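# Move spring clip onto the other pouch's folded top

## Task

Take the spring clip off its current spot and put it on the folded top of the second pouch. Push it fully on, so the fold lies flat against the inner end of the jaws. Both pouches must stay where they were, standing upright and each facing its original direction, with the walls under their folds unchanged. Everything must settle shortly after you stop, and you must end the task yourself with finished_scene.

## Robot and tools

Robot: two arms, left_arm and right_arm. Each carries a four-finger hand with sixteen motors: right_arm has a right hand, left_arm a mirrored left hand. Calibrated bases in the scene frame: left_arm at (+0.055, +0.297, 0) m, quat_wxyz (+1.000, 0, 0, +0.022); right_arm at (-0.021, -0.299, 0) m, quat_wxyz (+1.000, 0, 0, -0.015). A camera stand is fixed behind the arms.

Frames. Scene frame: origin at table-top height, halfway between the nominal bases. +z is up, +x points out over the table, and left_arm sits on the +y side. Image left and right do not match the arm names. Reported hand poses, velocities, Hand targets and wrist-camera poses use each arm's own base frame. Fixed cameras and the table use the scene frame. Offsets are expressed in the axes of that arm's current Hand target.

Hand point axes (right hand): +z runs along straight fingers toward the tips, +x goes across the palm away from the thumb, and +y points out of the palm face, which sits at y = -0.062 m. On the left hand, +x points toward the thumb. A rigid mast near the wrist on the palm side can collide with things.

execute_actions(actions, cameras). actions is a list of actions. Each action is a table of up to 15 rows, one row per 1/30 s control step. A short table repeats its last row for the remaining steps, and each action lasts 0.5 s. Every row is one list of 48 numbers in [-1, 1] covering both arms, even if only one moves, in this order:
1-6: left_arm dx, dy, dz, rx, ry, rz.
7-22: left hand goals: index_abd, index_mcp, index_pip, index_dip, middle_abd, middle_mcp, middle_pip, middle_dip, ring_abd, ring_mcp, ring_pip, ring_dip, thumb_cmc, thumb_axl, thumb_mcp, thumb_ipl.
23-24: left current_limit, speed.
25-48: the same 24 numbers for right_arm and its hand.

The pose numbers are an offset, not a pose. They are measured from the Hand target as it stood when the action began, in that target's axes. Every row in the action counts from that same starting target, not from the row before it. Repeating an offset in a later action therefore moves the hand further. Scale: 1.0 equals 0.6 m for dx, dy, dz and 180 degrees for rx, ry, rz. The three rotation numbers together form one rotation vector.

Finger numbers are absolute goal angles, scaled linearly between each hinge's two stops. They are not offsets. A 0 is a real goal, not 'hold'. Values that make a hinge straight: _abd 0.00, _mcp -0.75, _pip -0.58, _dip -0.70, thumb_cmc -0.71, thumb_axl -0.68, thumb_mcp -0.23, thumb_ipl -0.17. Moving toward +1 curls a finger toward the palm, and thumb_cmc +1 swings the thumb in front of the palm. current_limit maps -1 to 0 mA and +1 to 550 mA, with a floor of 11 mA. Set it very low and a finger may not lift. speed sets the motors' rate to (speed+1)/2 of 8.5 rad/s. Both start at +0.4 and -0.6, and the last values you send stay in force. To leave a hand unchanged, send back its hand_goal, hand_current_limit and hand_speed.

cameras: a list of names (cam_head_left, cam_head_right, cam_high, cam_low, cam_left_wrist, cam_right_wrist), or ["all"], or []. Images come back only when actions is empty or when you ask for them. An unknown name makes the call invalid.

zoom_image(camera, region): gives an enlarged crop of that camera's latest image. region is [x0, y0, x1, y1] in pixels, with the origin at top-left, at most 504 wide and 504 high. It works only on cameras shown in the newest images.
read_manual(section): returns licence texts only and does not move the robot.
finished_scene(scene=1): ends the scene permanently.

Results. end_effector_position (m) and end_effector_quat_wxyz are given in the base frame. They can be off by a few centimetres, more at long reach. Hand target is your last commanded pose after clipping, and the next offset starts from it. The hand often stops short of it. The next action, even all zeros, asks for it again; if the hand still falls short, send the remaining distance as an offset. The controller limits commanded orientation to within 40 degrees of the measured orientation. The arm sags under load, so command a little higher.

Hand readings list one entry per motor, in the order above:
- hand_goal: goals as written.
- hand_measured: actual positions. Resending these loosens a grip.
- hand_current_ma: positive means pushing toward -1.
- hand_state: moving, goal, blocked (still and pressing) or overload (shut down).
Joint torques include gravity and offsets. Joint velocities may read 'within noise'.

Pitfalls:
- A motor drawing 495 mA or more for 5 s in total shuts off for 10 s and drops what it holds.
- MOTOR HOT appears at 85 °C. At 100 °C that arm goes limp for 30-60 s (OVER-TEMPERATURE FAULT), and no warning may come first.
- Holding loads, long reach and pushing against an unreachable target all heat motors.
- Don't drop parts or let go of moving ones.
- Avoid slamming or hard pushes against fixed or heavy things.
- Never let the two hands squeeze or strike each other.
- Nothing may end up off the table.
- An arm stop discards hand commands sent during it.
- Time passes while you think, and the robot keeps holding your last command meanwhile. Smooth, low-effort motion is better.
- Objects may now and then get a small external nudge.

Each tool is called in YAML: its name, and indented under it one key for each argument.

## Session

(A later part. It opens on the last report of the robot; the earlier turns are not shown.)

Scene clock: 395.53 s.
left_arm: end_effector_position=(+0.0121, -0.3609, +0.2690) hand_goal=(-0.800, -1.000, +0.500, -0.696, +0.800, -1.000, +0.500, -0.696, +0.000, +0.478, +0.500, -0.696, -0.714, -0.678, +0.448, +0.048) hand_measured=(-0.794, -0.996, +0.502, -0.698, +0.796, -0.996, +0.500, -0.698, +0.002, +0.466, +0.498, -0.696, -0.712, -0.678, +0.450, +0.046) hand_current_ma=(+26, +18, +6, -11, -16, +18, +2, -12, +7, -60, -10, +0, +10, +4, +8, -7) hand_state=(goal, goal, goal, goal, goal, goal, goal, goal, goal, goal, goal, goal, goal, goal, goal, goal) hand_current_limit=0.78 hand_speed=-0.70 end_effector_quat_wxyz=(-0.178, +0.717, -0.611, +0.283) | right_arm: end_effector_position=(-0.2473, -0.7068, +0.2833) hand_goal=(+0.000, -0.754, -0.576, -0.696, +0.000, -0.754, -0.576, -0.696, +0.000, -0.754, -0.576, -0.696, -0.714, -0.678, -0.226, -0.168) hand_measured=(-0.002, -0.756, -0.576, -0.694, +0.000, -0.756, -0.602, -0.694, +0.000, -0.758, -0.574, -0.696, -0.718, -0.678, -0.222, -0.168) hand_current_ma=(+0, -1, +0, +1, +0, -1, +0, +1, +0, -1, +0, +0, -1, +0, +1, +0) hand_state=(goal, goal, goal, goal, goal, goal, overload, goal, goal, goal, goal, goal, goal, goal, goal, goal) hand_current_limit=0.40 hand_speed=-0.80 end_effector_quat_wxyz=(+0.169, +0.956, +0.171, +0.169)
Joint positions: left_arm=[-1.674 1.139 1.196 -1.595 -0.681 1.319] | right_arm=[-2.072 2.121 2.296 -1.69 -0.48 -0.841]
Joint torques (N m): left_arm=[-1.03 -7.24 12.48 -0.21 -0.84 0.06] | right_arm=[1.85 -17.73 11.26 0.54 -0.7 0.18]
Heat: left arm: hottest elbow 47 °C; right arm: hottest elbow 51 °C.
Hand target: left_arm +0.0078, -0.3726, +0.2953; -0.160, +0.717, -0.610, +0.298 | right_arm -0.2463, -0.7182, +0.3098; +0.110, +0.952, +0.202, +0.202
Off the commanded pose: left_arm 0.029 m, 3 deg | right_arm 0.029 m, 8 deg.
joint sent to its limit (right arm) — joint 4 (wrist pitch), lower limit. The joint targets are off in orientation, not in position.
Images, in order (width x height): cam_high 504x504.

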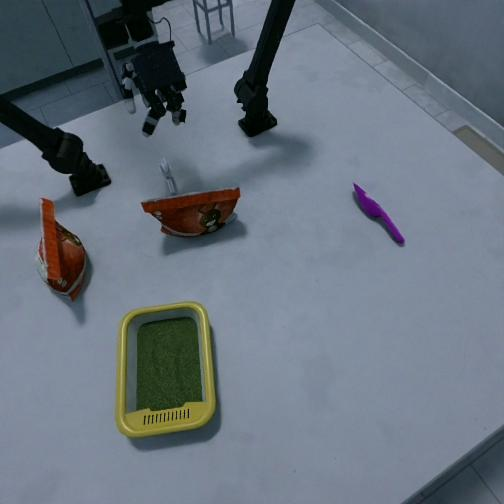

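execute_actions:
  actions:
    - [[-0.029,0.0868,0.0875,0.1133,0.016,0.1125,-0.8,-1.0,0.5,-0.696,0.8,-1.0,0.5,-0.696,0,0.479,0.5,-0.696,-0.714,-0.678,0.449,0.049,0.78,-0.7,0,0,0,0,0,0,0,-0.754,-0.576,-0.696,0,-0.754,-0.576,-0.696,0,-0.754,-0.576,-0.696,-0.714,-0.678,-0.226,-0.168,0.4,-0.8]]
  cameras: ["cam_high","cam_low","cam_head_left","cam_left_wrist"]

Scene clock: 396.57 s.
left_arm: end_effector_position=(-0.0009, -0.3752, +0.2158) hand_goal=(-0.800, -1.000, +0.500, -0.696, +0.800, -1.000, +0.500, -0.696, +0.000, +0.478, +0.500, -0.696, -0.714, -0.678, +0.448, +0.048) hand_measured=(-0.796, -0.994, +0.502, -0.698, +0.796, -0.994, +0.500, -0.698, +0.002, +0.468, +0.498, -0.696, -0.710, -0.676, +0.450, +0.046) hand_current_ma=(+16, +29, +6, -11, -13, +33, +2, -12, +7, -56, -10, +0, +22, +12, +9, -7) hand_state=(goal, goal, goal, goal, goal, goal, goal, goal, goal, goal, goal, goal, goal, goal, goal, goal) hand_current_limit=0.78 hand_speed=-0.70 end_effector_quat_wxyz=(+0.320, -0.554, +0.667, -0.382) | right_arm: end_effector_position=(-0.2473, -0.7068, +0.2833) hand_goal=(+0.000, -0.754, -0.576, -0.696, +0.000, -0.754, -0.576, -0.696, +0.000, -0.754, -0.576, -0.696, -0.714, -0.678, -0.226, -0.168) hand_measured=(-0.002, -0.756, -0.576, -0.694, +0.000, -0.756, -0.602, -0.694, +0.000, -0.758, -0.574, -0.696, -0.718, -0.678, -0.222, -0.168) hand_current_ma=(+0, -1, +0, +1, +0, -1, +0, +1, +0, -1, +0, +0, -1, +0, +1, +0) hand_state=(goal, goal, goal, goal, goal, goal, overload, goal, goal, goal, goal, goal, goal, goal, goal, goal) hand_current_limit=0.40 hand_speed=-0.80 end_effector_quat_wxyz=(+0.169, +0.956, +0.171, +0.169)
Joint positions: left_arm=[-1.867 1.303 1.134 -1.596 -1.032 1.35] | right_arm=[-2.072 2.121 2.296 -1.69 -0.48 -0.841]
Joint torques (N m): left_arm=[-0.67 -10.05 7.38 -0.29 -1.15 0.01] | right_arm=[1.61 -17.73 11.41 0.64 -0.76 0.16]
Heat: left arm: hottest elbow 47 °C; right arm: hottest elbow 51 °C.
Hand target: left_arm -0.0015, -0.3733, +0.2200; +0.318, -0.552, +0.668, -0.385 | right_arm -0.2463, -0.7182, +0.3098; +0.110, +0.952, +0.202, +0.202
Off the commanded pose: left_arm 0.005 m, 1 deg | right_arm 0.029 m, 8 deg.
joint sent to its limit (right arm) — joint 4 (wrist pitch), lower limit. The joint targets are off in orientation, not in position.
Images, in order (width x height): cam_head_left 504x504, cam_high 504x504, cam_low 504x504, cam_left_wrist 504x504.

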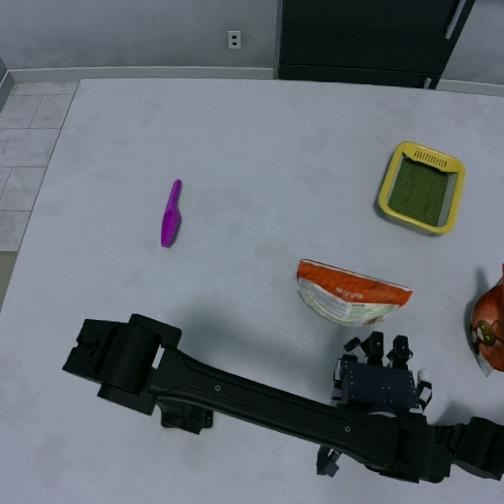

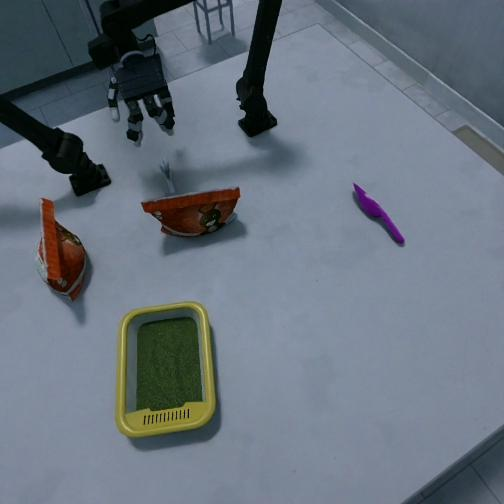

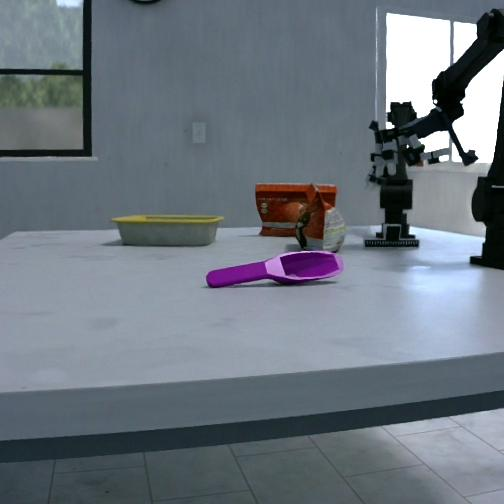

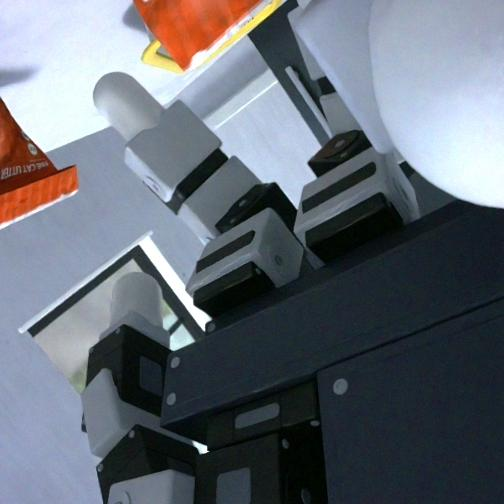

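execute_actions:
  actions:
    - [[0.0004,0.0864,0.0504,0,0,0,-0.8,-1.0,0.5,-0.696,0.8,-1.0,0.5,-0.696,0,0.479,0.5,-0.696,-0.714,-0.678,0.449,0.049,0.78,-0.7,0,0,0,0,0,0,0,-0.754,-0.576,-0.696,0,-0.754,-0.576,-0.696,0,-0.754,-0.576,-0.696,-0.714,-0.678,-0.226,-0.168,0.4,-0.8]]
    - [[0.0003,0.0864,0.0504,0,0,0,-0.8,-1.0,0.5,-0.696,0.8,-1.0,0.5,-0.696,0,0.479,0.5,-0.696,-0.714,-0.678,0.449,0.049,0.78,-0.7,0,0,0,0,0,0,0,-0.754,-0.576,-0.696,0,-0.754,-0.576,-0.696,0,-0.754,-0.576,-0.696,-0.714,-0.678,-0.226,-0.168,0.4,-0.8]]
  cameras: ["cam_high","cam_low","cam_left_wrist","cam_head_left"]

zoom_image:
  camera: "cam_low"
  region: [340, 130, 460, 250]

zoom_image:
  camera: "cam_high"
  region: [120, 100, 210, 200]

Scene clock: 398.30 s.
left_arm: end_effector_position=(+0.0006, -0.3726, +0.0996) hand_goal=(-0.800, -1.000, +0.500, -0.696, +0.800, -1.000, +0.500, -0.696, +0.000, +0.478, +0.500, -0.696, -0.714, -0.678, +0.448, +0.048) hand_measured=(-0.796, -0.994, +0.502, -0.698, +0.796, -0.994, +0.500, -0.698, +0.002, +0.468, +0.498, -0.696, -0.710, -0.676, +0.450, +0.046) hand_current_ma=(+15, +29, +6, -11, -13, +33, +2, -12, +7, -48, -10, +0, +22, +12, +8, -7) hand_state=(goal, goal, goal, goal, goal, goal, goal, goal, goal, goal, goal, goal, goal, goal, goal, goal) hand_current_limit=0.78 hand_speed=-0.70 end_effector_quat_wxyz=(+0.322, -0.552, +0.667, -0.383) | right_arm: end_effector_position=(-0.2473, -0.7068, +0.2833) hand_goal=(+0.000, -0.754, -0.576, -0.696, +0.000, -0.754, -0.576, -0.696, +0.000, -0.754, -0.576, -0.696, -0.714, -0.678, -0.226, -0.168) hand_measured=(-0.002, -0.756, -0.576, -0.694, +0.000, -0.756, -0.602, -0.694, +0.000, -0.758, -0.574, -0.696, -0.718, -0.678, -0.222, -0.168) hand_current_ma=(+0, -1, +0, +1, +0, -1, +0, +1, +0, -1, +0, +0, -1, +0, +1, +0) hand_state=(goal, goal, goal, goal, goal, goal, overload, goal, goal, goal, goal, goal, goal, goal, goal, goal) hand_current_limit=0.40 hand_speed=-0.80 end_effector_quat_wxyz=(+0.169, +0.956, +0.171, +0.169)
Joint positions: left_arm=[-1.867 1.404 0.906 -1.271 -1.036 1.349] | right_arm=[-2.072 2.121 2.296 -1.69 -0.48 -0.841]
Joint torques (N m): left_arm=[-0.44 -10.05 6.3 0.4 -0.97 0.06] | right_arm=[2.08 -18.26 11.08 0.65 -0.76 0.16]
Heat: left arm: hottest elbow 47 °C; right arm: hottest elbow 51 °C.
Hand target: left_arm -0.0011, -0.3737, +0.0999; +0.318, -0.552, +0.668, -0.385 | right_arm -0.2463, -0.7182, +0.3098; +0.110, +0.952, +0.202, +0.202
Off the commanded pose: left_arm 0.002 m, 1 deg | right_arm 0.029 m, 8 deg.
joint sent to its limit (right arm) — joint 4 (wrist pitch), lower limit. The joint targets are off in orientation, not in position.
Images, in order (width x height): cam_head_left 504x504, cam_high 504x504, cam_low 504x504, cam_left_wrist 504x504.

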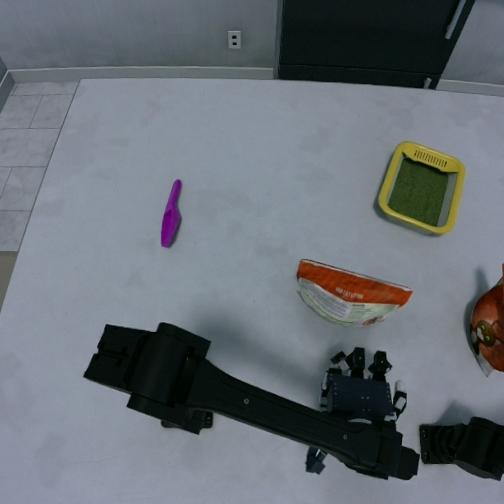

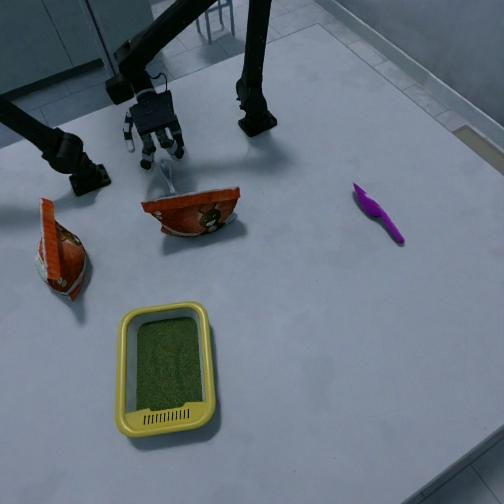

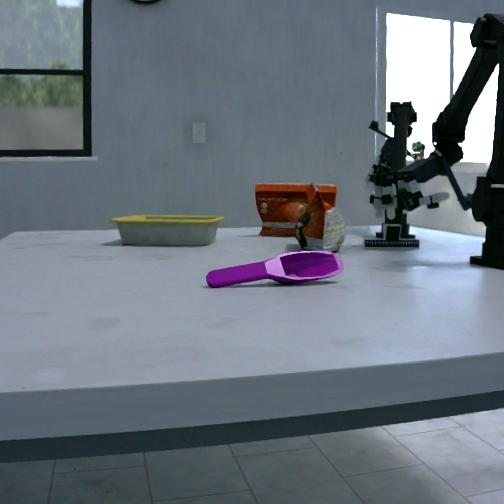

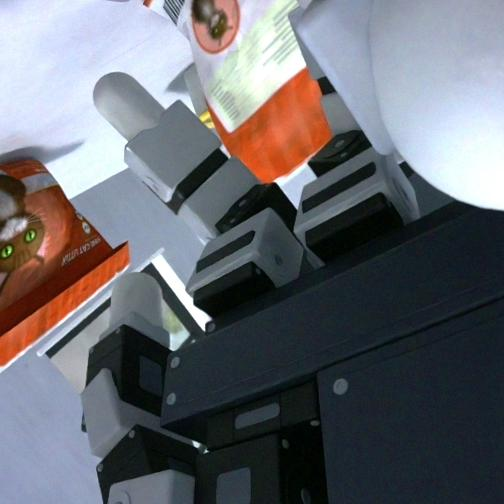

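Scaled by 4.200 from the camera's 504x504 image, which has a finer 720x720 frame.

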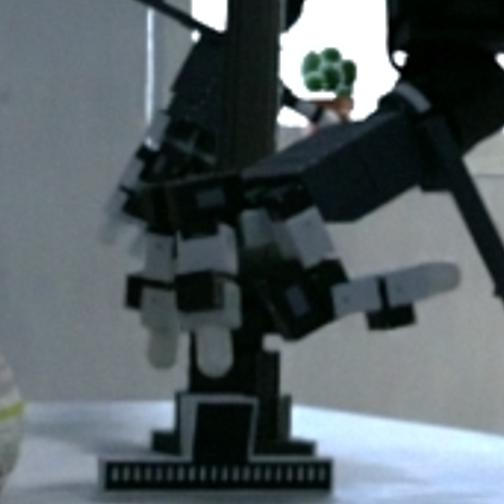

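Scaled by 5.040 from the camera's 504x504 image, which has a finer 720x720 frame.

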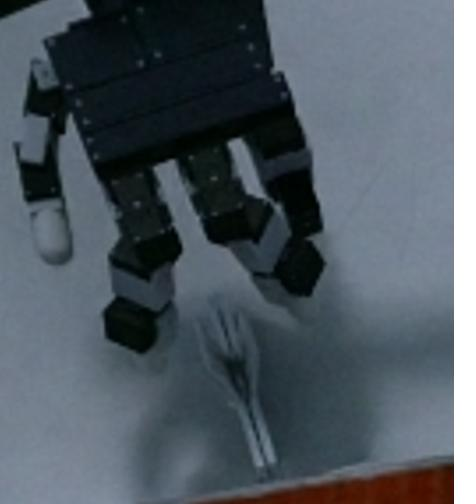

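execute_actions:
  actions:
    - [[0.0001,0.0504,0.0294,0,0,0,-0.8,-1.0,0.5,-0.696,0.8,-1.0,0.5,-0.696,0,0.479,0.5,-0.696,-0.714,-0.678,0.449,0.049,0.78,-0.7,0,0,0,0,0,0,0,-0.754,-0.576,-0.696,0,-0.754,-0.576,-0.696,0,-0.754,-0.576,-0.696,-0.714,-0.678,-0.226,-0.168,0.4,-0.8]]
  cameras: ["cam_high","cam_low","cam_head_right"]

zoom_image:
  camera: "cam_low"
  region: [340, 130, 460, 250]

zoom_image:
  camera: "cam_high"
  region: [130, 130, 200, 200]

Scene clock: 399.30 s.
left_arm: end_effector_position=(+0.0002, -0.3740, +0.0666) hand_goal=(-0.800, -1.000, +0.500, -0.696, +0.800, -1.000, +0.500, -0.696, +0.000, +0.478, +0.500, -0.696, -0.714, -0.678, +0.448, +0.048) hand_measured=(-0.796, -0.994, +0.502, -0.698, +0.796, -0.994, +0.500, -0.698, +0.002, +0.468, +0.498, -0.696, -0.710, -0.676, +0.450, +0.046) hand_current_ma=(+15, +29, +6, -11, -13, +33, +2, -12, +7, -48, -10, +0, +22, +12, +8, -7) hand_state=(goal, goal, goal, goal, goal, goal, goal, goal, goal, goal, goal, goal, goal, goal, goal, goal) hand_current_limit=0.78 hand_speed=-0.70 end_effector_quat_wxyz=(+0.319, -0.554, +0.666, -0.385) | right_arm: end_effector_position=(-0.2473, -0.7068, +0.2833) hand_goal=(+0.000, -0.754, -0.576, -0.696, +0.000, -0.754, -0.576, -0.696, +0.000, -0.754, -0.576, -0.696, -0.714, -0.678, -0.226, -0.168) hand_measured=(-0.002, -0.756, -0.576, -0.694, +0.000, -0.756, -0.602, -0.694, +0.000, -0.758, -0.574, -0.696, -0.718, -0.678, -0.222, -0.168) hand_current_ma=(+0, -1, +0, +1, +0, -1, +0, +1, +0, -1, +0, +0, -1, +0, +1, +0) hand_state=(goal, goal, goal, goal, goal, goal, overload, goal, goal, goal, goal, goal, goal, goal, goal, goal) hand_current_limit=0.40 hand_speed=-0.80 end_effector_quat_wxyz=(+0.169, +0.956, +0.171, +0.169)
Joint positions: left_arm=[-1.867 1.455 0.857 -1.164 -1.036 1.349] | right_arm=[-2.072 2.121 2.296 -1.69 -0.48 -0.841]
Joint torques (N m): left_arm=[-0.67 -9.58 5.72 0.24 -0.99 0.07] | right_arm=[1.73 -17.26 11.22 0.58 -0.74 0.17]
Heat: left arm: hottest elbow 46 °C; right arm: hottest elbow 51 °C.
Hand target: left_arm -0.0010, -0.3738, +0.0648; +0.318, -0.552, +0.668, -0.385 | right_arm -0.2463, -0.7182, +0.3098; +0.110, +0.952, +0.202, +0.202
Off the commanded pose: left_arm 0.002 m, 0 deg | right_arm 0.029 m, 8 deg.
joint sent to its limit (right arm) — joint 4 (wrist pitch), lower limit. The joint targets are off in orientation, not in position.
Images, in order (width x height): cam_head_right 504x504, cam_high 504x504, cam_low 504x504.

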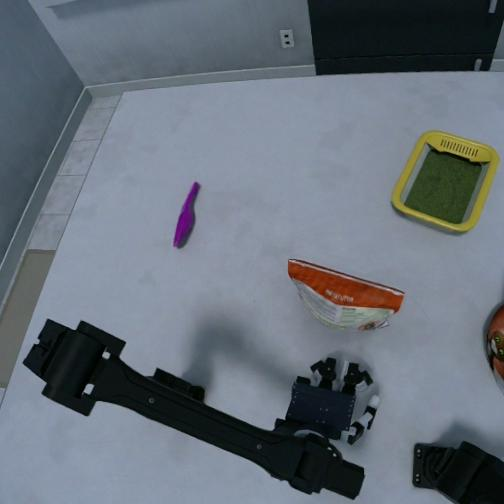

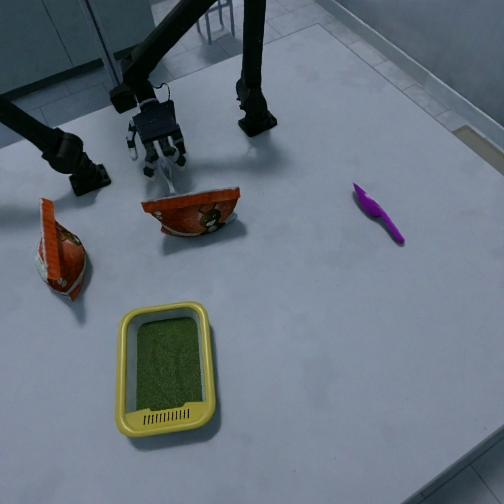

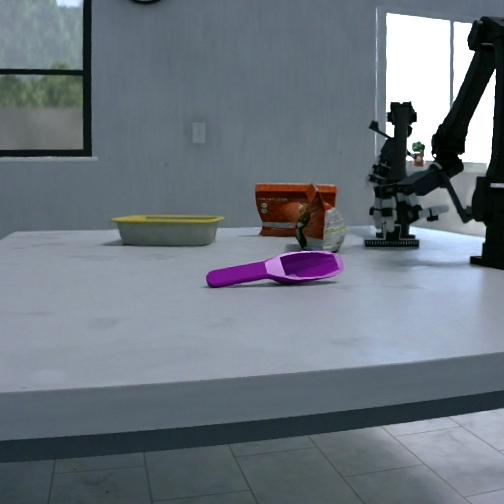

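Scaled by 4.200 from the camera's 504x504 image, which has a finer 720x720 frame.

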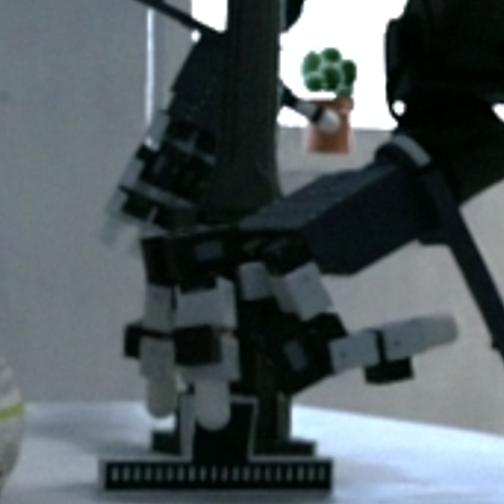

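Scaled by 7.200 from the camera's 504x504 image, which has a finer 720x720 frame.

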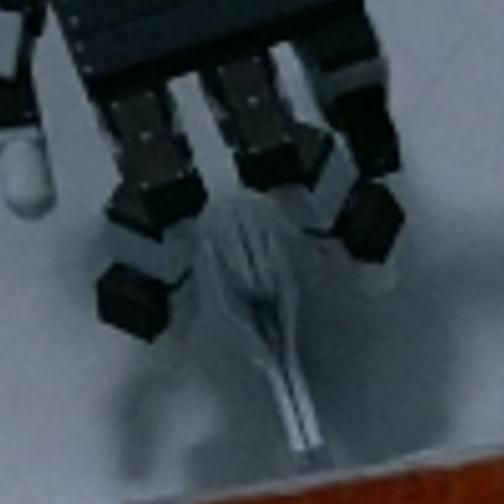

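execute_actions:
  actions:
    - [[0.0001,0.0259,0.0151,0,0,0,-0.85,-1.0,0.5,-0.696,0.85,-1.0,0.5,-0.696,0,0.479,0.5,-0.696,-0.714,-0.678,0.449,0.049,0.78,-0.7,0,0,0,0,0,0,0,-0.754,-0.576,-0.696,0,-0.754,-0.576,-0.696,0,-0.754,-0.576,-0.696,-0.714,-0.678,-0.226,-0.168,0.4,-0.8]]
    - [[0,0,0,0,0,0,-0.85,-1.0,0.72,-0.696,0.85,-1.0,0.72,-0.696,0,0.479,0.5,-0.696,-0.714,-0.678,0.449,0.049,0.78,-0.8,0,0,0,0,0,0,0,-0.754,-0.576,-0.696,0,-0.754,-0.576,-0.696,0,-0.754,-0.576,-0.696,-0.714,-0.678,-0.226,-0.168,0.4,-0.8]]
  cameras: ["cam_high","cam_low","cam_head_left"]

zoom_image:
  camera: "cam_low"
  region: [350, 160, 440, 250]

zoom_image:
  camera: "cam_high"
  region: [130, 130, 200, 200]

Scene clock: 400.97 s.
left_arm: end_effector_position=(-0.0002, -0.3753, +0.0503) hand_goal=(-0.850, -1.000, +0.720, -0.696, +0.850, -1.000, +0.720, -0.696, +0.000, +0.478, +0.500, -0.696, -0.714, -0.678, +0.448, +0.048) hand_measured=(-0.846, -0.994, +0.716, -0.698, +0.846, -0.994, +0.718, -0.698, +0.002, +0.468, +0.498, -0.696, -0.710, -0.676, +0.450, +0.046) hand_current_ma=(+17, +29, -15, -11, -16, +33, -14, -12, +7, -48, -10, +0, +22, +12, +8, -7) hand_state=(goal, goal, goal, goal, goal, goal, goal, goal, goal, goal, goal, goal, goal, goal, goal, goal) hand_current_limit=0.78 hand_speed=-0.80 end_effector_quat_wxyz=(+0.317, -0.555, +0.665, -0.386) | right_arm: end_effector_position=(-0.2473, -0.7068, +0.2833) hand_goal=(+0.000, -0.754, -0.576, -0.696, +0.000, -0.754, -0.576, -0.696, +0.000, -0.754, -0.576, -0.696, -0.714, -0.678, -0.226, -0.168) hand_measured=(-0.002, -0.756, -0.576, -0.694, +0.000, -0.756, -0.602, -0.694, +0.000, -0.758, -0.574, -0.696, -0.718, -0.678, -0.222, -0.168) hand_current_ma=(+0, -1, +0, +1, +0, -1, +0, +1, +0, -1, +0, +0, -1, +0, +1, +0) hand_state=(goal, goal, goal, goal, goal, goal, overload, goal, goal, goal, goal, goal, goal, goal, goal, goal) hand_current_limit=0.40 hand_speed=-0.80 end_effector_quat_wxyz=(+0.169, +0.956, +0.171, +0.169)
Joint positions: left_arm=[-1.867 1.484 0.836 -1.109 -1.036 1.349] | right_arm=[-2.072 2.121 2.296 -1.69 -0.48 -0.841]
Joint torques (N m): left_arm=[-0.56 -9.88 5.41 0.27 -0.97 0.08] | right_arm=[2.67 -17.38 11.28 0.65 -0.75 0.17]
Heat: left arm: hottest elbow 46 °C; right arm: hottest elbow 51 °C.
Hand target: left_arm -0.0009, -0.3739, +0.0469; +0.318, -0.552, +0.668, -0.385 | right_arm -0.2463, -0.7182, +0.3098; +0.110, +0.952, +0.202, +0.202
Off the commanded pose: left_arm 0.004 m, 1 deg | right_arm 0.029 m, 8 deg.
joint sent to its limit (right arm) — joint 4 (wrist pitch), lower limit. The joint targets are off in orientation, not in position.
Images, in order (width x height): cam_head_left 504x504, cam_high 504x504, cam_low 504x504.

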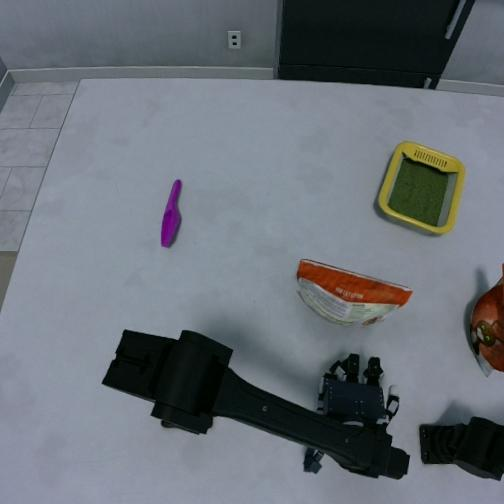

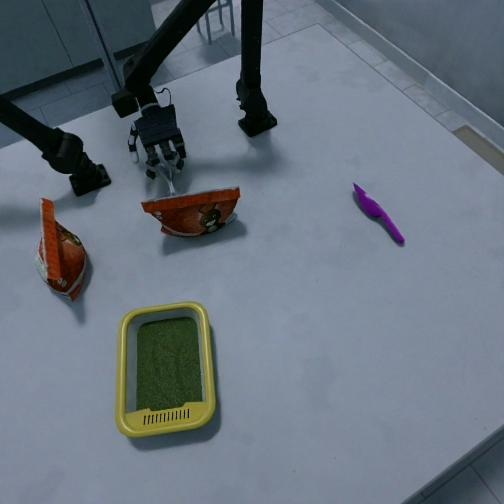

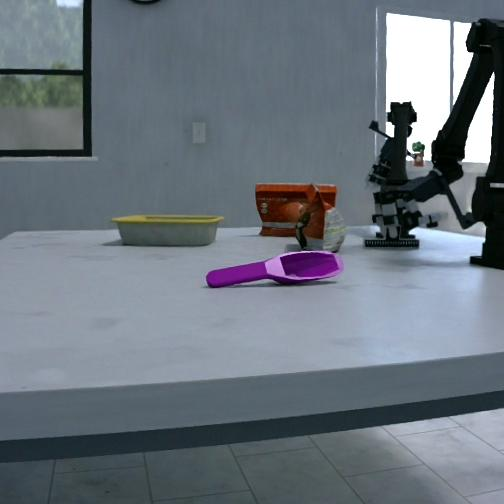

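Scaled by 5.600 from the camera's 504x504 image, which has a finer 720x720 frame.

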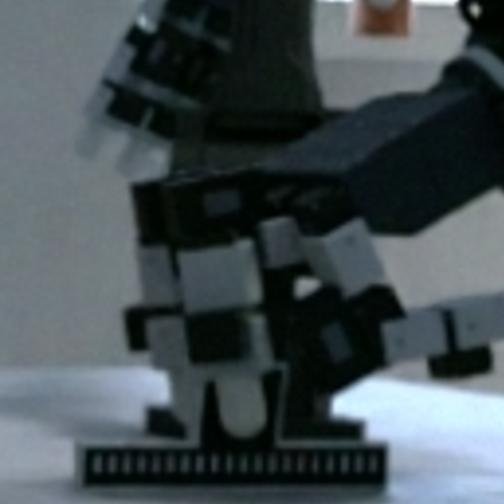

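Scaled by 7.200 from the camera's 504x504 image, which has a finer 720x720 frame.

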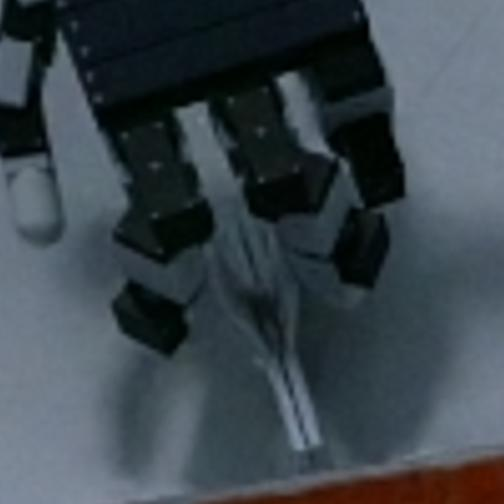

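execute_actions:
  actions:
    - [[0,0,0,0,0,0,-0.6,-1.0,0.74,-0.696,0.6,-1.0,0.74,-0.696,0,0.479,0.5,-0.696,-0.714,-0.678,0.449,0.049,0.4,-0.88,0,0,0,0,0,0,0,-0.754,-0.576,-0.696,0,-0.754,-0.576,-0.696,0,-0.754,-0.576,-0.696,-0.714,-0.678,-0.226,-0.168,0.4,-0.8]]
    - [[0,0,0,0,0,0,-0.45,-1.0,0.74,-0.696,0.45,-1.0,0.74,-0.696,0,0.479,0.5,-0.696,-0.714,-0.678,0.449,0.049,0.4,-0.88,0,0,0,0,0,0,0,-0.754,-0.576,-0.696,0,-0.754,-0.576,-0.696,0,-0.754,-0.576,-0.696,-0.714,-0.678,-0.226,-0.168,0.4,-0.8]]
  cameras: ["cam_high","cam_low"]

zoom_image:
  camera: "cam_low"
  region: [350, 160, 440, 250]

zoom_image:
  camera: "cam_high"
  region: [140, 150, 190, 200]

Scene clock: 402.43 s.
left_arm: end_effector_position=(-0.0001, -0.3755, +0.0504) hand_goal=(-0.450, -1.000, +0.740, -0.696, +0.450, -1.000, +0.740, -0.696, +0.000, +0.478, +0.500, -0.696, -0.714, -0.678, +0.448, +0.048) hand_measured=(-0.454, -0.994, +0.736, -0.698, +0.452, -0.994, +0.736, -0.700, +0.002, +0.468, +0.498, -0.696, -0.710, -0.676, +0.450, +0.046) hand_current_ma=(-14, +34, -17, -12, +12, +33, -16, -15, +7, -47, -10, +0, +23, +13, +8, -7) hand_state=(goal, goal, goal, goal, goal, goal, goal, goal, goal, goal, goal, goal, goal, goal, goal, goal) hand_current_limit=0.40 hand_speed=-0.88 end_effector_quat_wxyz=(+0.317, -0.555, +0.665, -0.387) | right_arm: end_effector_position=(-0.2473, -0.7068, +0.2833) hand_goal=(+0.000, -0.754, -0.576, -0.696, +0.000, -0.754, -0.576, -0.696, +0.000, -0.754, -0.576, -0.696, -0.714, -0.678, -0.226, -0.168) hand_measured=(-0.002, -0.756, -0.576, -0.694, +0.000, -0.756, -0.602, -0.694, +0.000, -0.758, -0.574, -0.696, -0.718, -0.678, -0.222, -0.168) hand_current_ma=(+0, -1, +0, +1, +0, -1, +0, +1, +0, -1, +0, +0, -1, +0, +1, +0) hand_state=(goal, goal, goal, goal, goal, goal, overload, goal, goal, goal, goal, goal, goal, goal, goal, goal) hand_current_limit=0.40 hand_speed=-0.80 end_effector_quat_wxyz=(+0.169, +0.956, +0.171, +0.169)
Joint positions: left_arm=[-1.867 1.484 0.836 -1.108 -1.037 1.349] | right_arm=[-2.072 2.121 2.296 -1.69 -0.48 -0.841]
Joint torques (N m): left_arm=[-0.38 -9.76 5.42 0.25 -0.94 0.06] | right_arm=[1.79 -17.55 11.23 0.47 -0.74 0.17]
Heat: left arm: hottest elbow 46 °C; right arm: hottest elbow 51 °C.
Hand target: left_arm -0.0009, -0.3740, +0.0469; +0.318, -0.552, +0.668, -0.385 | right_arm -0.2463, -0.7182, +0.3098; +0.110, +0.952, +0.202, +0.202
Off the commanded pose: left_arm 0.004 m, 1 deg | right_arm 0.029 m, 8 deg.
joint sent to its limit (right arm) — joint 4 (wrist pitch), lower limit. The joint targets are off in orientation, not in position.
Images, in order (width x height): cam_high 504x504, cam_low 504x504.

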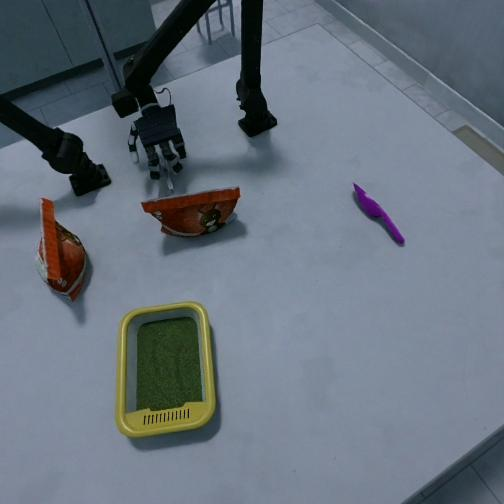

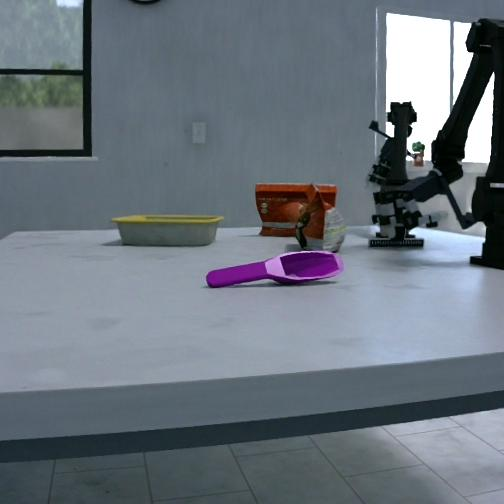

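Scaled by 5.600 from the camera's 504x504 image, which has a finer 720x720 frame.

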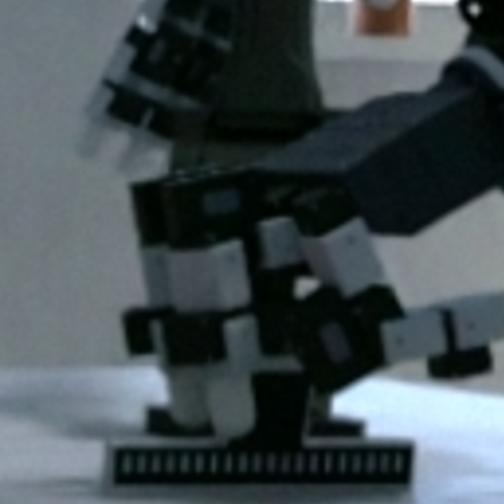

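Scaled by 10.080 from the camera's 504x504 image, which has a finer 720x720 frame.

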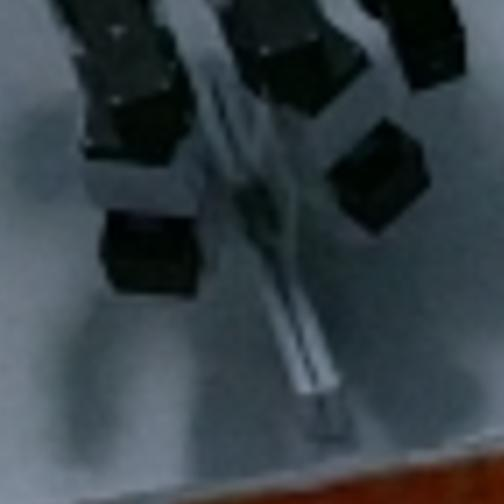

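zoom_image:
  camera: "cam_high"
  region: [155, 165, 180, 200]

zoom_image:
  camera: "cam_low"
  region: [360, 215, 430, 255]

execute_actions:
  actions: []
  cameras: ["cam_left_wrist","cam_right_wrist"]

Scaled by 14.400 from the camera's 504x504 image, which has a finer 720x720 frame.

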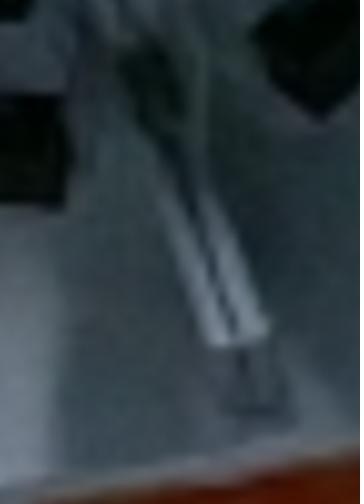

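Scaled by 7.200 from the camera's 504x504 image, which has a finer 720x720 frame.

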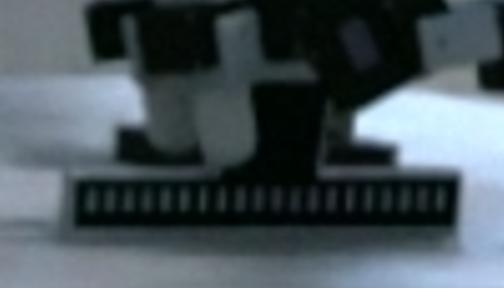

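Scene clock: 403.03 s.
left_arm: end_effector_position=(-0.0001, -0.3755, +0.0504) hand_goal=(-0.450, -1.000, +0.740, -0.696, +0.450, -1.000, +0.740, -0.696, +0.000, +0.478, +0.500, -0.696, -0.714, -0.678, +0.448, +0.048) hand_measured=(-0.454, -0.994, +0.736, -0.698, +0.452, -0.994, +0.736, -0.700, +0.002, +0.468, +0.498, -0.696, -0.710, -0.676, +0.450, +0.046) hand_current_ma=(-14, +34, -17, -12, +12, +33, -16, -15, +7, -47, -10, +0, +23, +13, +8, -7) hand_state=(goal, goal, goal, goal, goal, goal, goal, goal, goal, goal, goal, goal, goal, goal, goal, goal) hand_current_limit=0.40 hand_speed=-0.88 end_effector_quat_wxyz=(+0.317, -0.555, +0.665, -0.387) | right_arm: end_effector_position=(-0.2473, -0.7068, +0.2833) hand_goal=(+0.000, -0.754, -0.576, -0.696, +0.000, -0.754, -0.576, -0.696, +0.000, -0.754, -0.576, -0.696, -0.714, -0.678, -0.226, -0.168) hand_measured=(-0.002, -0.756, -0.576, -0.694, +0.000, -0.756, -0.602, -0.694, +0.000, -0.758, -0.574, -0.696, -0.718, -0.678, -0.222, -0.168) hand_current_ma=(+0, -1, +0, +1, +0, -1, +0, +1, +0, -1, +0, +0, -1, +0, +1, +0) hand_state=(goal, goal, goal, goal, goal, goal, overload, goal, goal, goal, goal, goal, goal, goal, goal, goal) hand_current_limit=0.40 hand_speed=-0.80 end_effector_quat_wxyz=(+0.169, +0.956, +0.171, +0.169)
Joint positions: left_arm=[-1.867 1.484 0.836 -1.108 -1.037 1.349] | right_arm=[-2.072 2.121 2.296 -1.69 -0.48 -0.841]
Joint velocities: within noise
Joint torques (N m): left_arm=[-0.5 -9.7 5.41 0.27 -0.94 0.06] | right_arm=[1.61 -17.73 11.28 0.7 -0.74 0.15]
Heat: left arm: hottest elbow 46 °C; right arm: hottest elbow 51 °C.
Hand target: left_arm -0.0009, -0.3740, +0.0469; +0.318, -0.552, +0.668, -0.385 | right_arm -0.2463, -0.7182, +0.3098; +0.110, +0.952, +0.202, +0.202
Off the commanded pose: left_arm 0.004 m, 1 deg | right_arm 0.029 m, 8 deg.
Images, in order (width x height): cam_left_wrist 504x504, cam_right_wrist 504x504.

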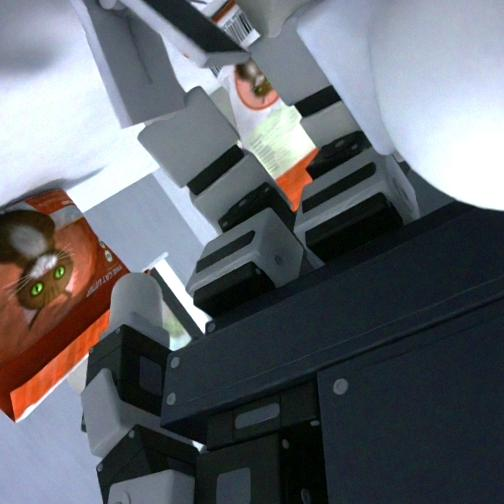

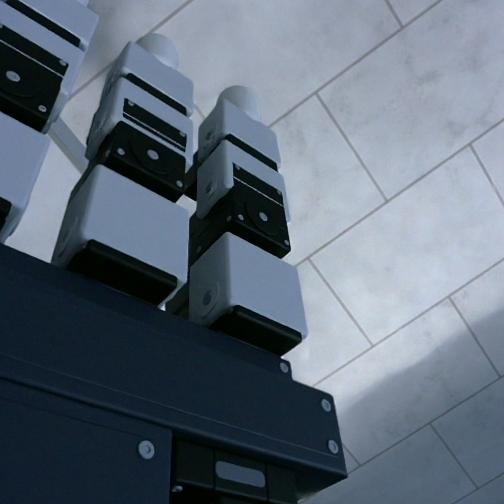

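zoom_image:
  camera: "cam_left_wrist"
  region: [60, 0, 300, 150]

Scaled by 2.100 from the camera's 504x504 image, which has a finer 720x720 frame.

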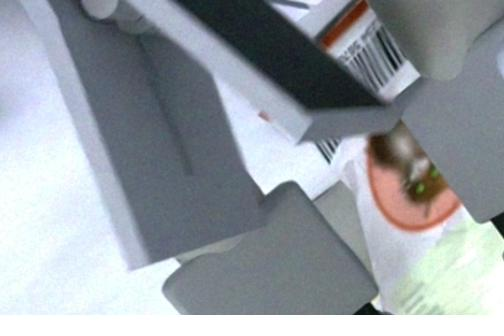

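execute_actions:
  actions:
    - [[0,0,0,0,0,0,-0.9,-1.0,0.70,-0.696,0.9,-1.0,0.70,-0.696,0,0.479,0.5,-0.696,-0.714,-0.678,0.449,0.049,0.4,-0.8,0,0,0,0,0,0,0,-0.754,-0.576,-0.696,0,-0.754,-0.576,-0.696,0,-0.754,-0.576,-0.696,-0.714,-0.678,-0.226,-0.168,0.4,-0.8]]
    - [[0,0.0183,-0.0318,0,0,0,-0.9,-1.0,0.70,-0.696,0.9,-1.0,0.70,-0.696,0,0.479,0.5,-0.696,-0.714,-0.678,0.449,0.049,0.4,-0.8,0,0,0,0,0,0,0,-0.754,-0.576,-0.696,0,-0.754,-0.576,-0.696,0,-0.754,-0.576,-0.696,-0.714,-0.678,-0.226,-0.168,0.4,-0.8]]
  cameras: ["cam_high","cam_low","cam_left_wrist"]

zoom_image:
  camera: "cam_low"
  region: [350, 180, 440, 250]

zoom_image:
  camera: "cam_high"
  region: [140, 150, 190, 200]

zoom_image:
  camera: "cam_left_wrist"
  region: [0, 0, 300, 180]

Scene clock: 406.80 s.
left_arm: end_effector_position=(-0.0164, -0.3633, +0.0438) hand_goal=(-0.900, -1.000, +0.700, -0.696, +0.900, -1.000, +0.700, -0.696, +0.000, +0.478, +0.500, -0.696, -0.714, -0.678, +0.448, +0.048) hand_measured=(-0.896, -0.994, +0.702, -0.698, +0.896, -0.994, +0.702, -0.700, +0.002, +0.468, +0.498, -0.696, -0.710, -0.676, +0.450, +0.046) hand_current_ma=(+16, +34, +13, -12, -16, +33, +14, -14, +7, -47, -10, +0, +23, +13, +8, -7) hand_state=(goal, goal, goal, goal, goal, goal, goal, goal, goal, goal, goal, goal, goal, goal, goal, goal) hand_current_limit=0.40 hand_speed=-0.80 end_effector_quat_wxyz=(+0.323, -0.549, +0.670, -0.382) | right_arm: end_effector_position=(-0.2473, -0.7068, +0.2833) hand_goal=(+0.000, -0.754, -0.576, -0.696, +0.000, -0.754, -0.576, -0.696, +0.000, -0.754, -0.576, -0.696, -0.714, -0.678, -0.226, -0.168) hand_measured=(-0.002, -0.756, -0.576, -0.694, +0.000, -0.756, -0.602, -0.694, +0.000, -0.758, -0.574, -0.696, -0.718, -0.678, -0.222, -0.168) hand_current_ma=(+0, -1, +0, +1, +0, -1, +0, +1, +0, -1, +0, +0, -1, +0, +1, +0) hand_state=(goal, goal, goal, goal, goal, goal, overload, goal, goal, goal, goal, goal, goal, goal, goal, goal) hand_current_limit=0.40 hand_speed=-0.80 end_effector_quat_wxyz=(+0.169, +0.956, +0.171, +0.169)
Joint positions: left_arm=[-1.922 1.507 0.836 -1.184 -1.024 1.257] | right_arm=[-2.072 2.121 2.296 -1.69 -0.48 -0.841]
Joint torques (N m): left_arm=[-1.08 -9.58 7.12 -0.73 -0.83 -0.17] | right_arm=[1.85 -17.44 11.26 0.57 -0.74 0.14]
Heat: left arm: hottest elbow 46 °C; right arm: hottest elbow 51 °C.
Hand target: left_arm -0.0225, -0.3699, +0.0470; +0.318, -0.552, +0.668, -0.385 | right_arm -0.2463, -0.7182, +0.3098; +0.110, +0.952, +0.202, +0.202
Off the commanded pose: left_arm 0.010 m, 1 deg | right_arm 0.029 m, 8 deg.
joint sent to its limit (right arm) — joint 4 (wrist pitch), lower limit. The joint targets are off in orientation, not in position.
Images, in order (width x height): cam_high 504x504, cam_low 504x504, cam_left_wrist 504x504.

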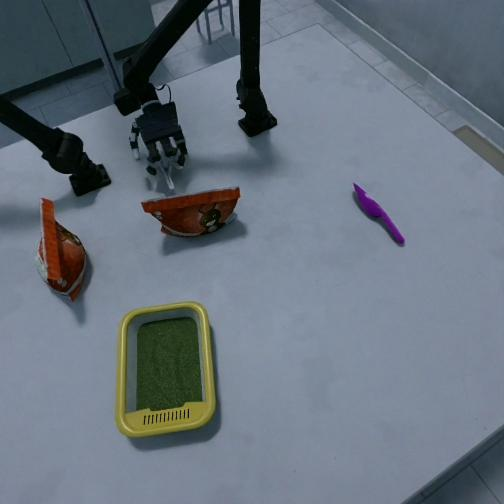

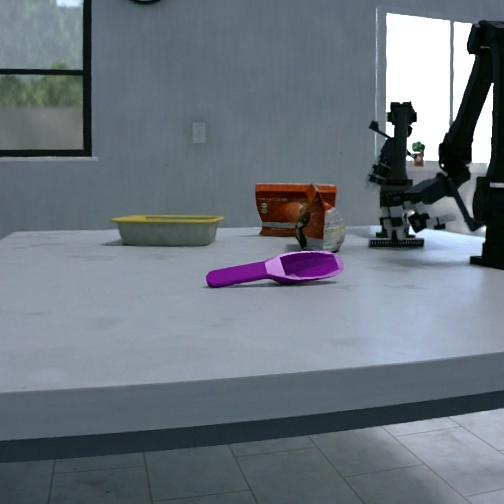

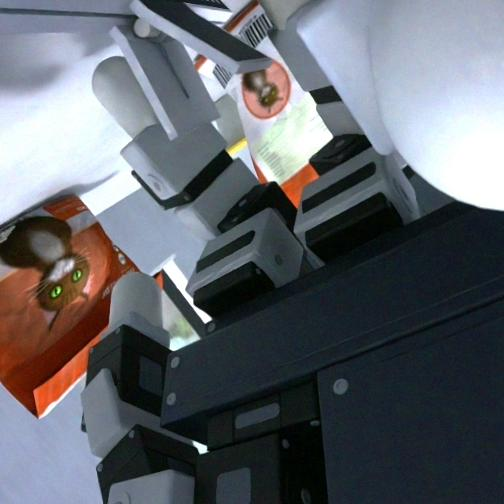

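Scaled by 5.600 from the camera's 504x504 image, which has a finer 720x720 frame.

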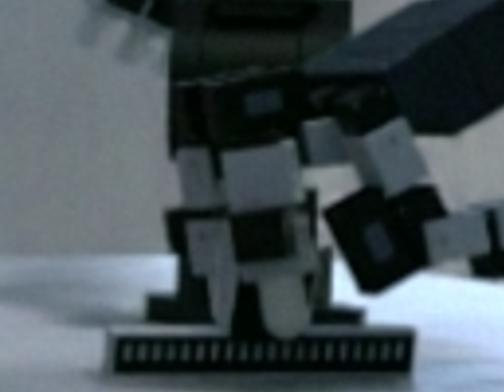

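Scaled by 10.080 from the camera's 504x504 image, which has a finer 720x720 frame.

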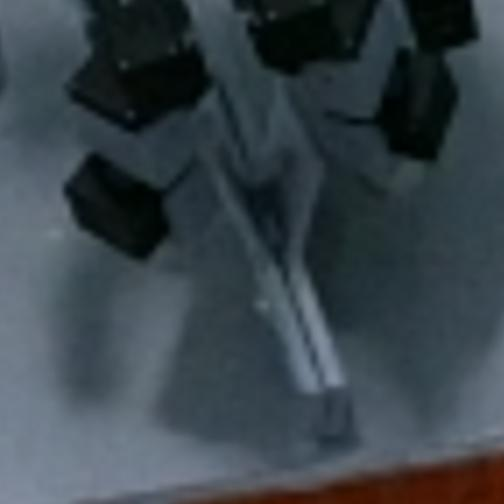

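Scaled by 1.680 from the camera's 504x504 image, which has a finer 720x720 frame.

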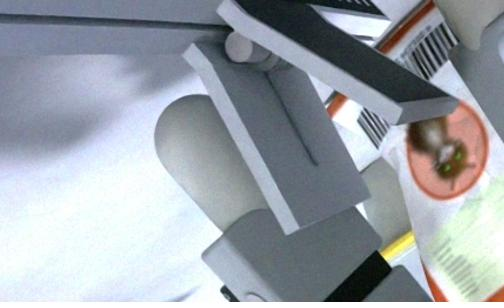

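execute_actions:
  actions:
    - [[0.0145,-0.0023,-0.006,0,0,0,-0.9,-1.0,0.70,-0.696,0.9,-1.0,0.70,-0.696,0,0.479,0.5,-0.696,-0.714,-0.678,0.449,0.049,0.4,-0.8,0,0,0,0,0,0,0,-0.754,-0.576,-0.696,0,-0.754,-0.576,-0.696,0,-0.754,-0.576,-0.696,-0.714,-0.678,-0.226,-0.168,0.4,-0.8]]
  cameras: ["cam_high","cam_low","cam_left_wrist"]

zoom_image:
  camera: "cam_low"
  region: [350, 180, 440, 250]

zoom_image:
  camera: "cam_high"
  region: [140, 150, 190, 200]

zoom_image:
  camera: "cam_left_wrist"
  region: [0, 0, 300, 180]

Scene clock: 407.90 s.
left_arm: end_effector_position=(-0.0148, -0.3587, +0.0389) hand_goal=(-0.900, -1.000, +0.700, -0.696, +0.900, -1.000, +0.700, -0.696, +0.000, +0.478, +0.500, -0.696, -0.714, -0.678, +0.448, +0.048) hand_measured=(-0.896, -0.994, +0.702, -0.698, +0.896, -0.994, +0.702, -0.700, +0.002, +0.468, +0.498, -0.696, -0.710, -0.676, +0.450, +0.046) hand_current_ma=(+16, +34, +13, -12, -16, +33, +14, -14, +7, -47, -10, +0, +23, +13, +8, -7) hand_state=(goal, goal, goal, goal, goal, goal, goal, goal, goal, goal, goal, goal, goal, goal, goal, goal) hand_current_limit=0.40 hand_speed=-0.80 end_effector_quat_wxyz=(+0.334, -0.543, +0.672, -0.375) | right_arm: end_effector_position=(-0.2473, -0.7068, +0.2833) hand_goal=(+0.000, -0.754, -0.576, -0.696, +0.000, -0.754, -0.576, -0.696, +0.000, -0.754, -0.576, -0.696, -0.714, -0.678, -0.226, -0.168) hand_measured=(-0.002, -0.756, -0.576, -0.694, +0.000, -0.756, -0.602, -0.694, +0.000, -0.758, -0.574, -0.696, -0.718, -0.678, -0.222, -0.168) hand_current_ma=(+0, -1, +0, +1, +0, -1, +0, +1, +0, -1, +0, +0, -1, +0, +1, +0) hand_state=(goal, goal, goal, goal, goal, goal, overload, goal, goal, goal, goal, goal, goal, goal, goal, goal) hand_current_limit=0.40 hand_speed=-0.80 end_effector_quat_wxyz=(+0.169, +0.956, +0.171, +0.169)
Joint positions: left_arm=[-1.922 1.523 0.836 -1.201 -1.023 1.252] | right_arm=[-2.072 2.121 2.296 -1.69 -0.48 -0.841]
Joint velocities: left_arm=[-0.015 0.005 -0.017 0.012 0.154 -0.051] | right_arm=[within noise]
Joint torques (N m): left_arm=[-1.2 -9.58 9.09 -0.77 -0.8 -0.16] | right_arm=[2.08 -17.38 11.23 0.5 -0.78 0.14]
Heat: left arm: hottest elbow 46 °C; right arm: hottest elbow 51 °C.
Hand target: left_arm -0.0265, -0.3779, +0.0500; +0.318, -0.552, +0.668, -0.385 | right_arm -0.2463, -0.7182, +0.3098; +0.110, +0.952, +0.202, +0.202
Off the commanded pose: left_arm 0.025 m, 2 deg | right_arm 0.029 m, 8 deg.
joint sent to its limit (right arm) — joint 4 (wrist pitch), lower limit. The joint targets are off in orientation, not in position.
Images, in order (width x height): cam_high 504x504, cam_low 504x504, cam_left_wrist 504x504.

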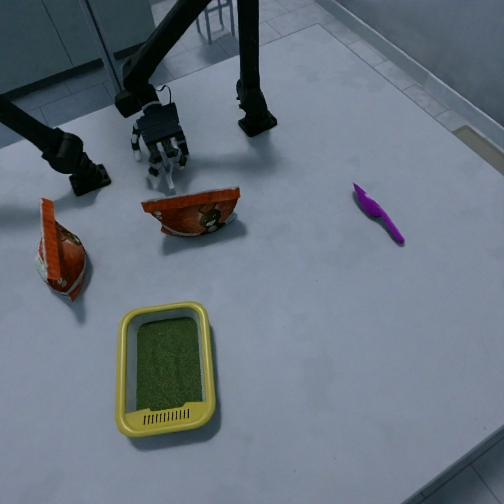

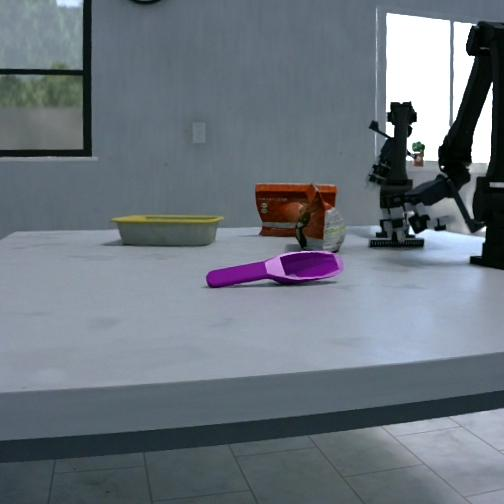

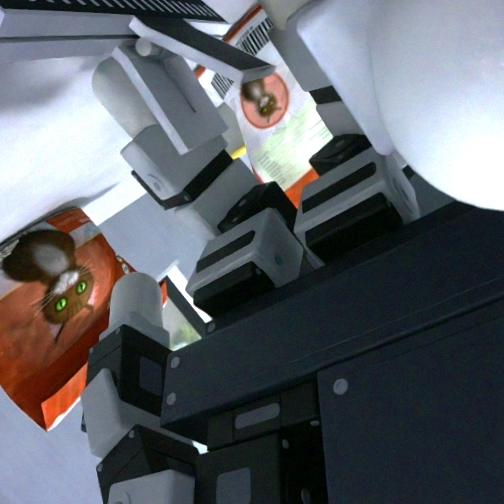

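Scaled by 5.600 from the camera's 504x504 image, which has a finer 720x720 frame.

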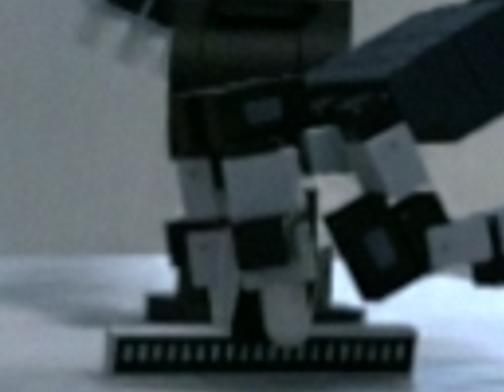

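Scaled by 10.080 from the camera's 504x504 image, which has a finer 720x720 frame.

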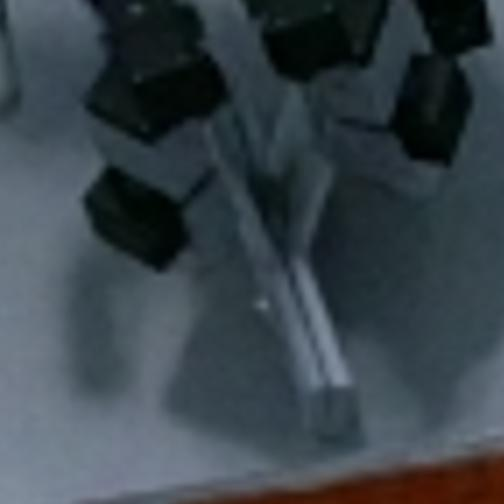

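Scaled by 1.680 from the camera's 504x504 image, which has a finer 720x720 frame.

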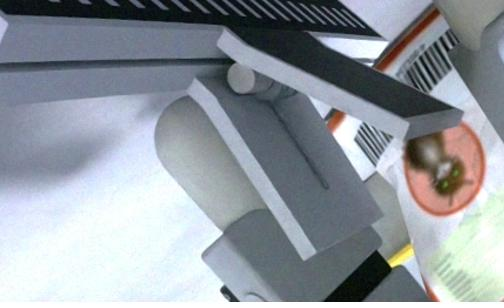

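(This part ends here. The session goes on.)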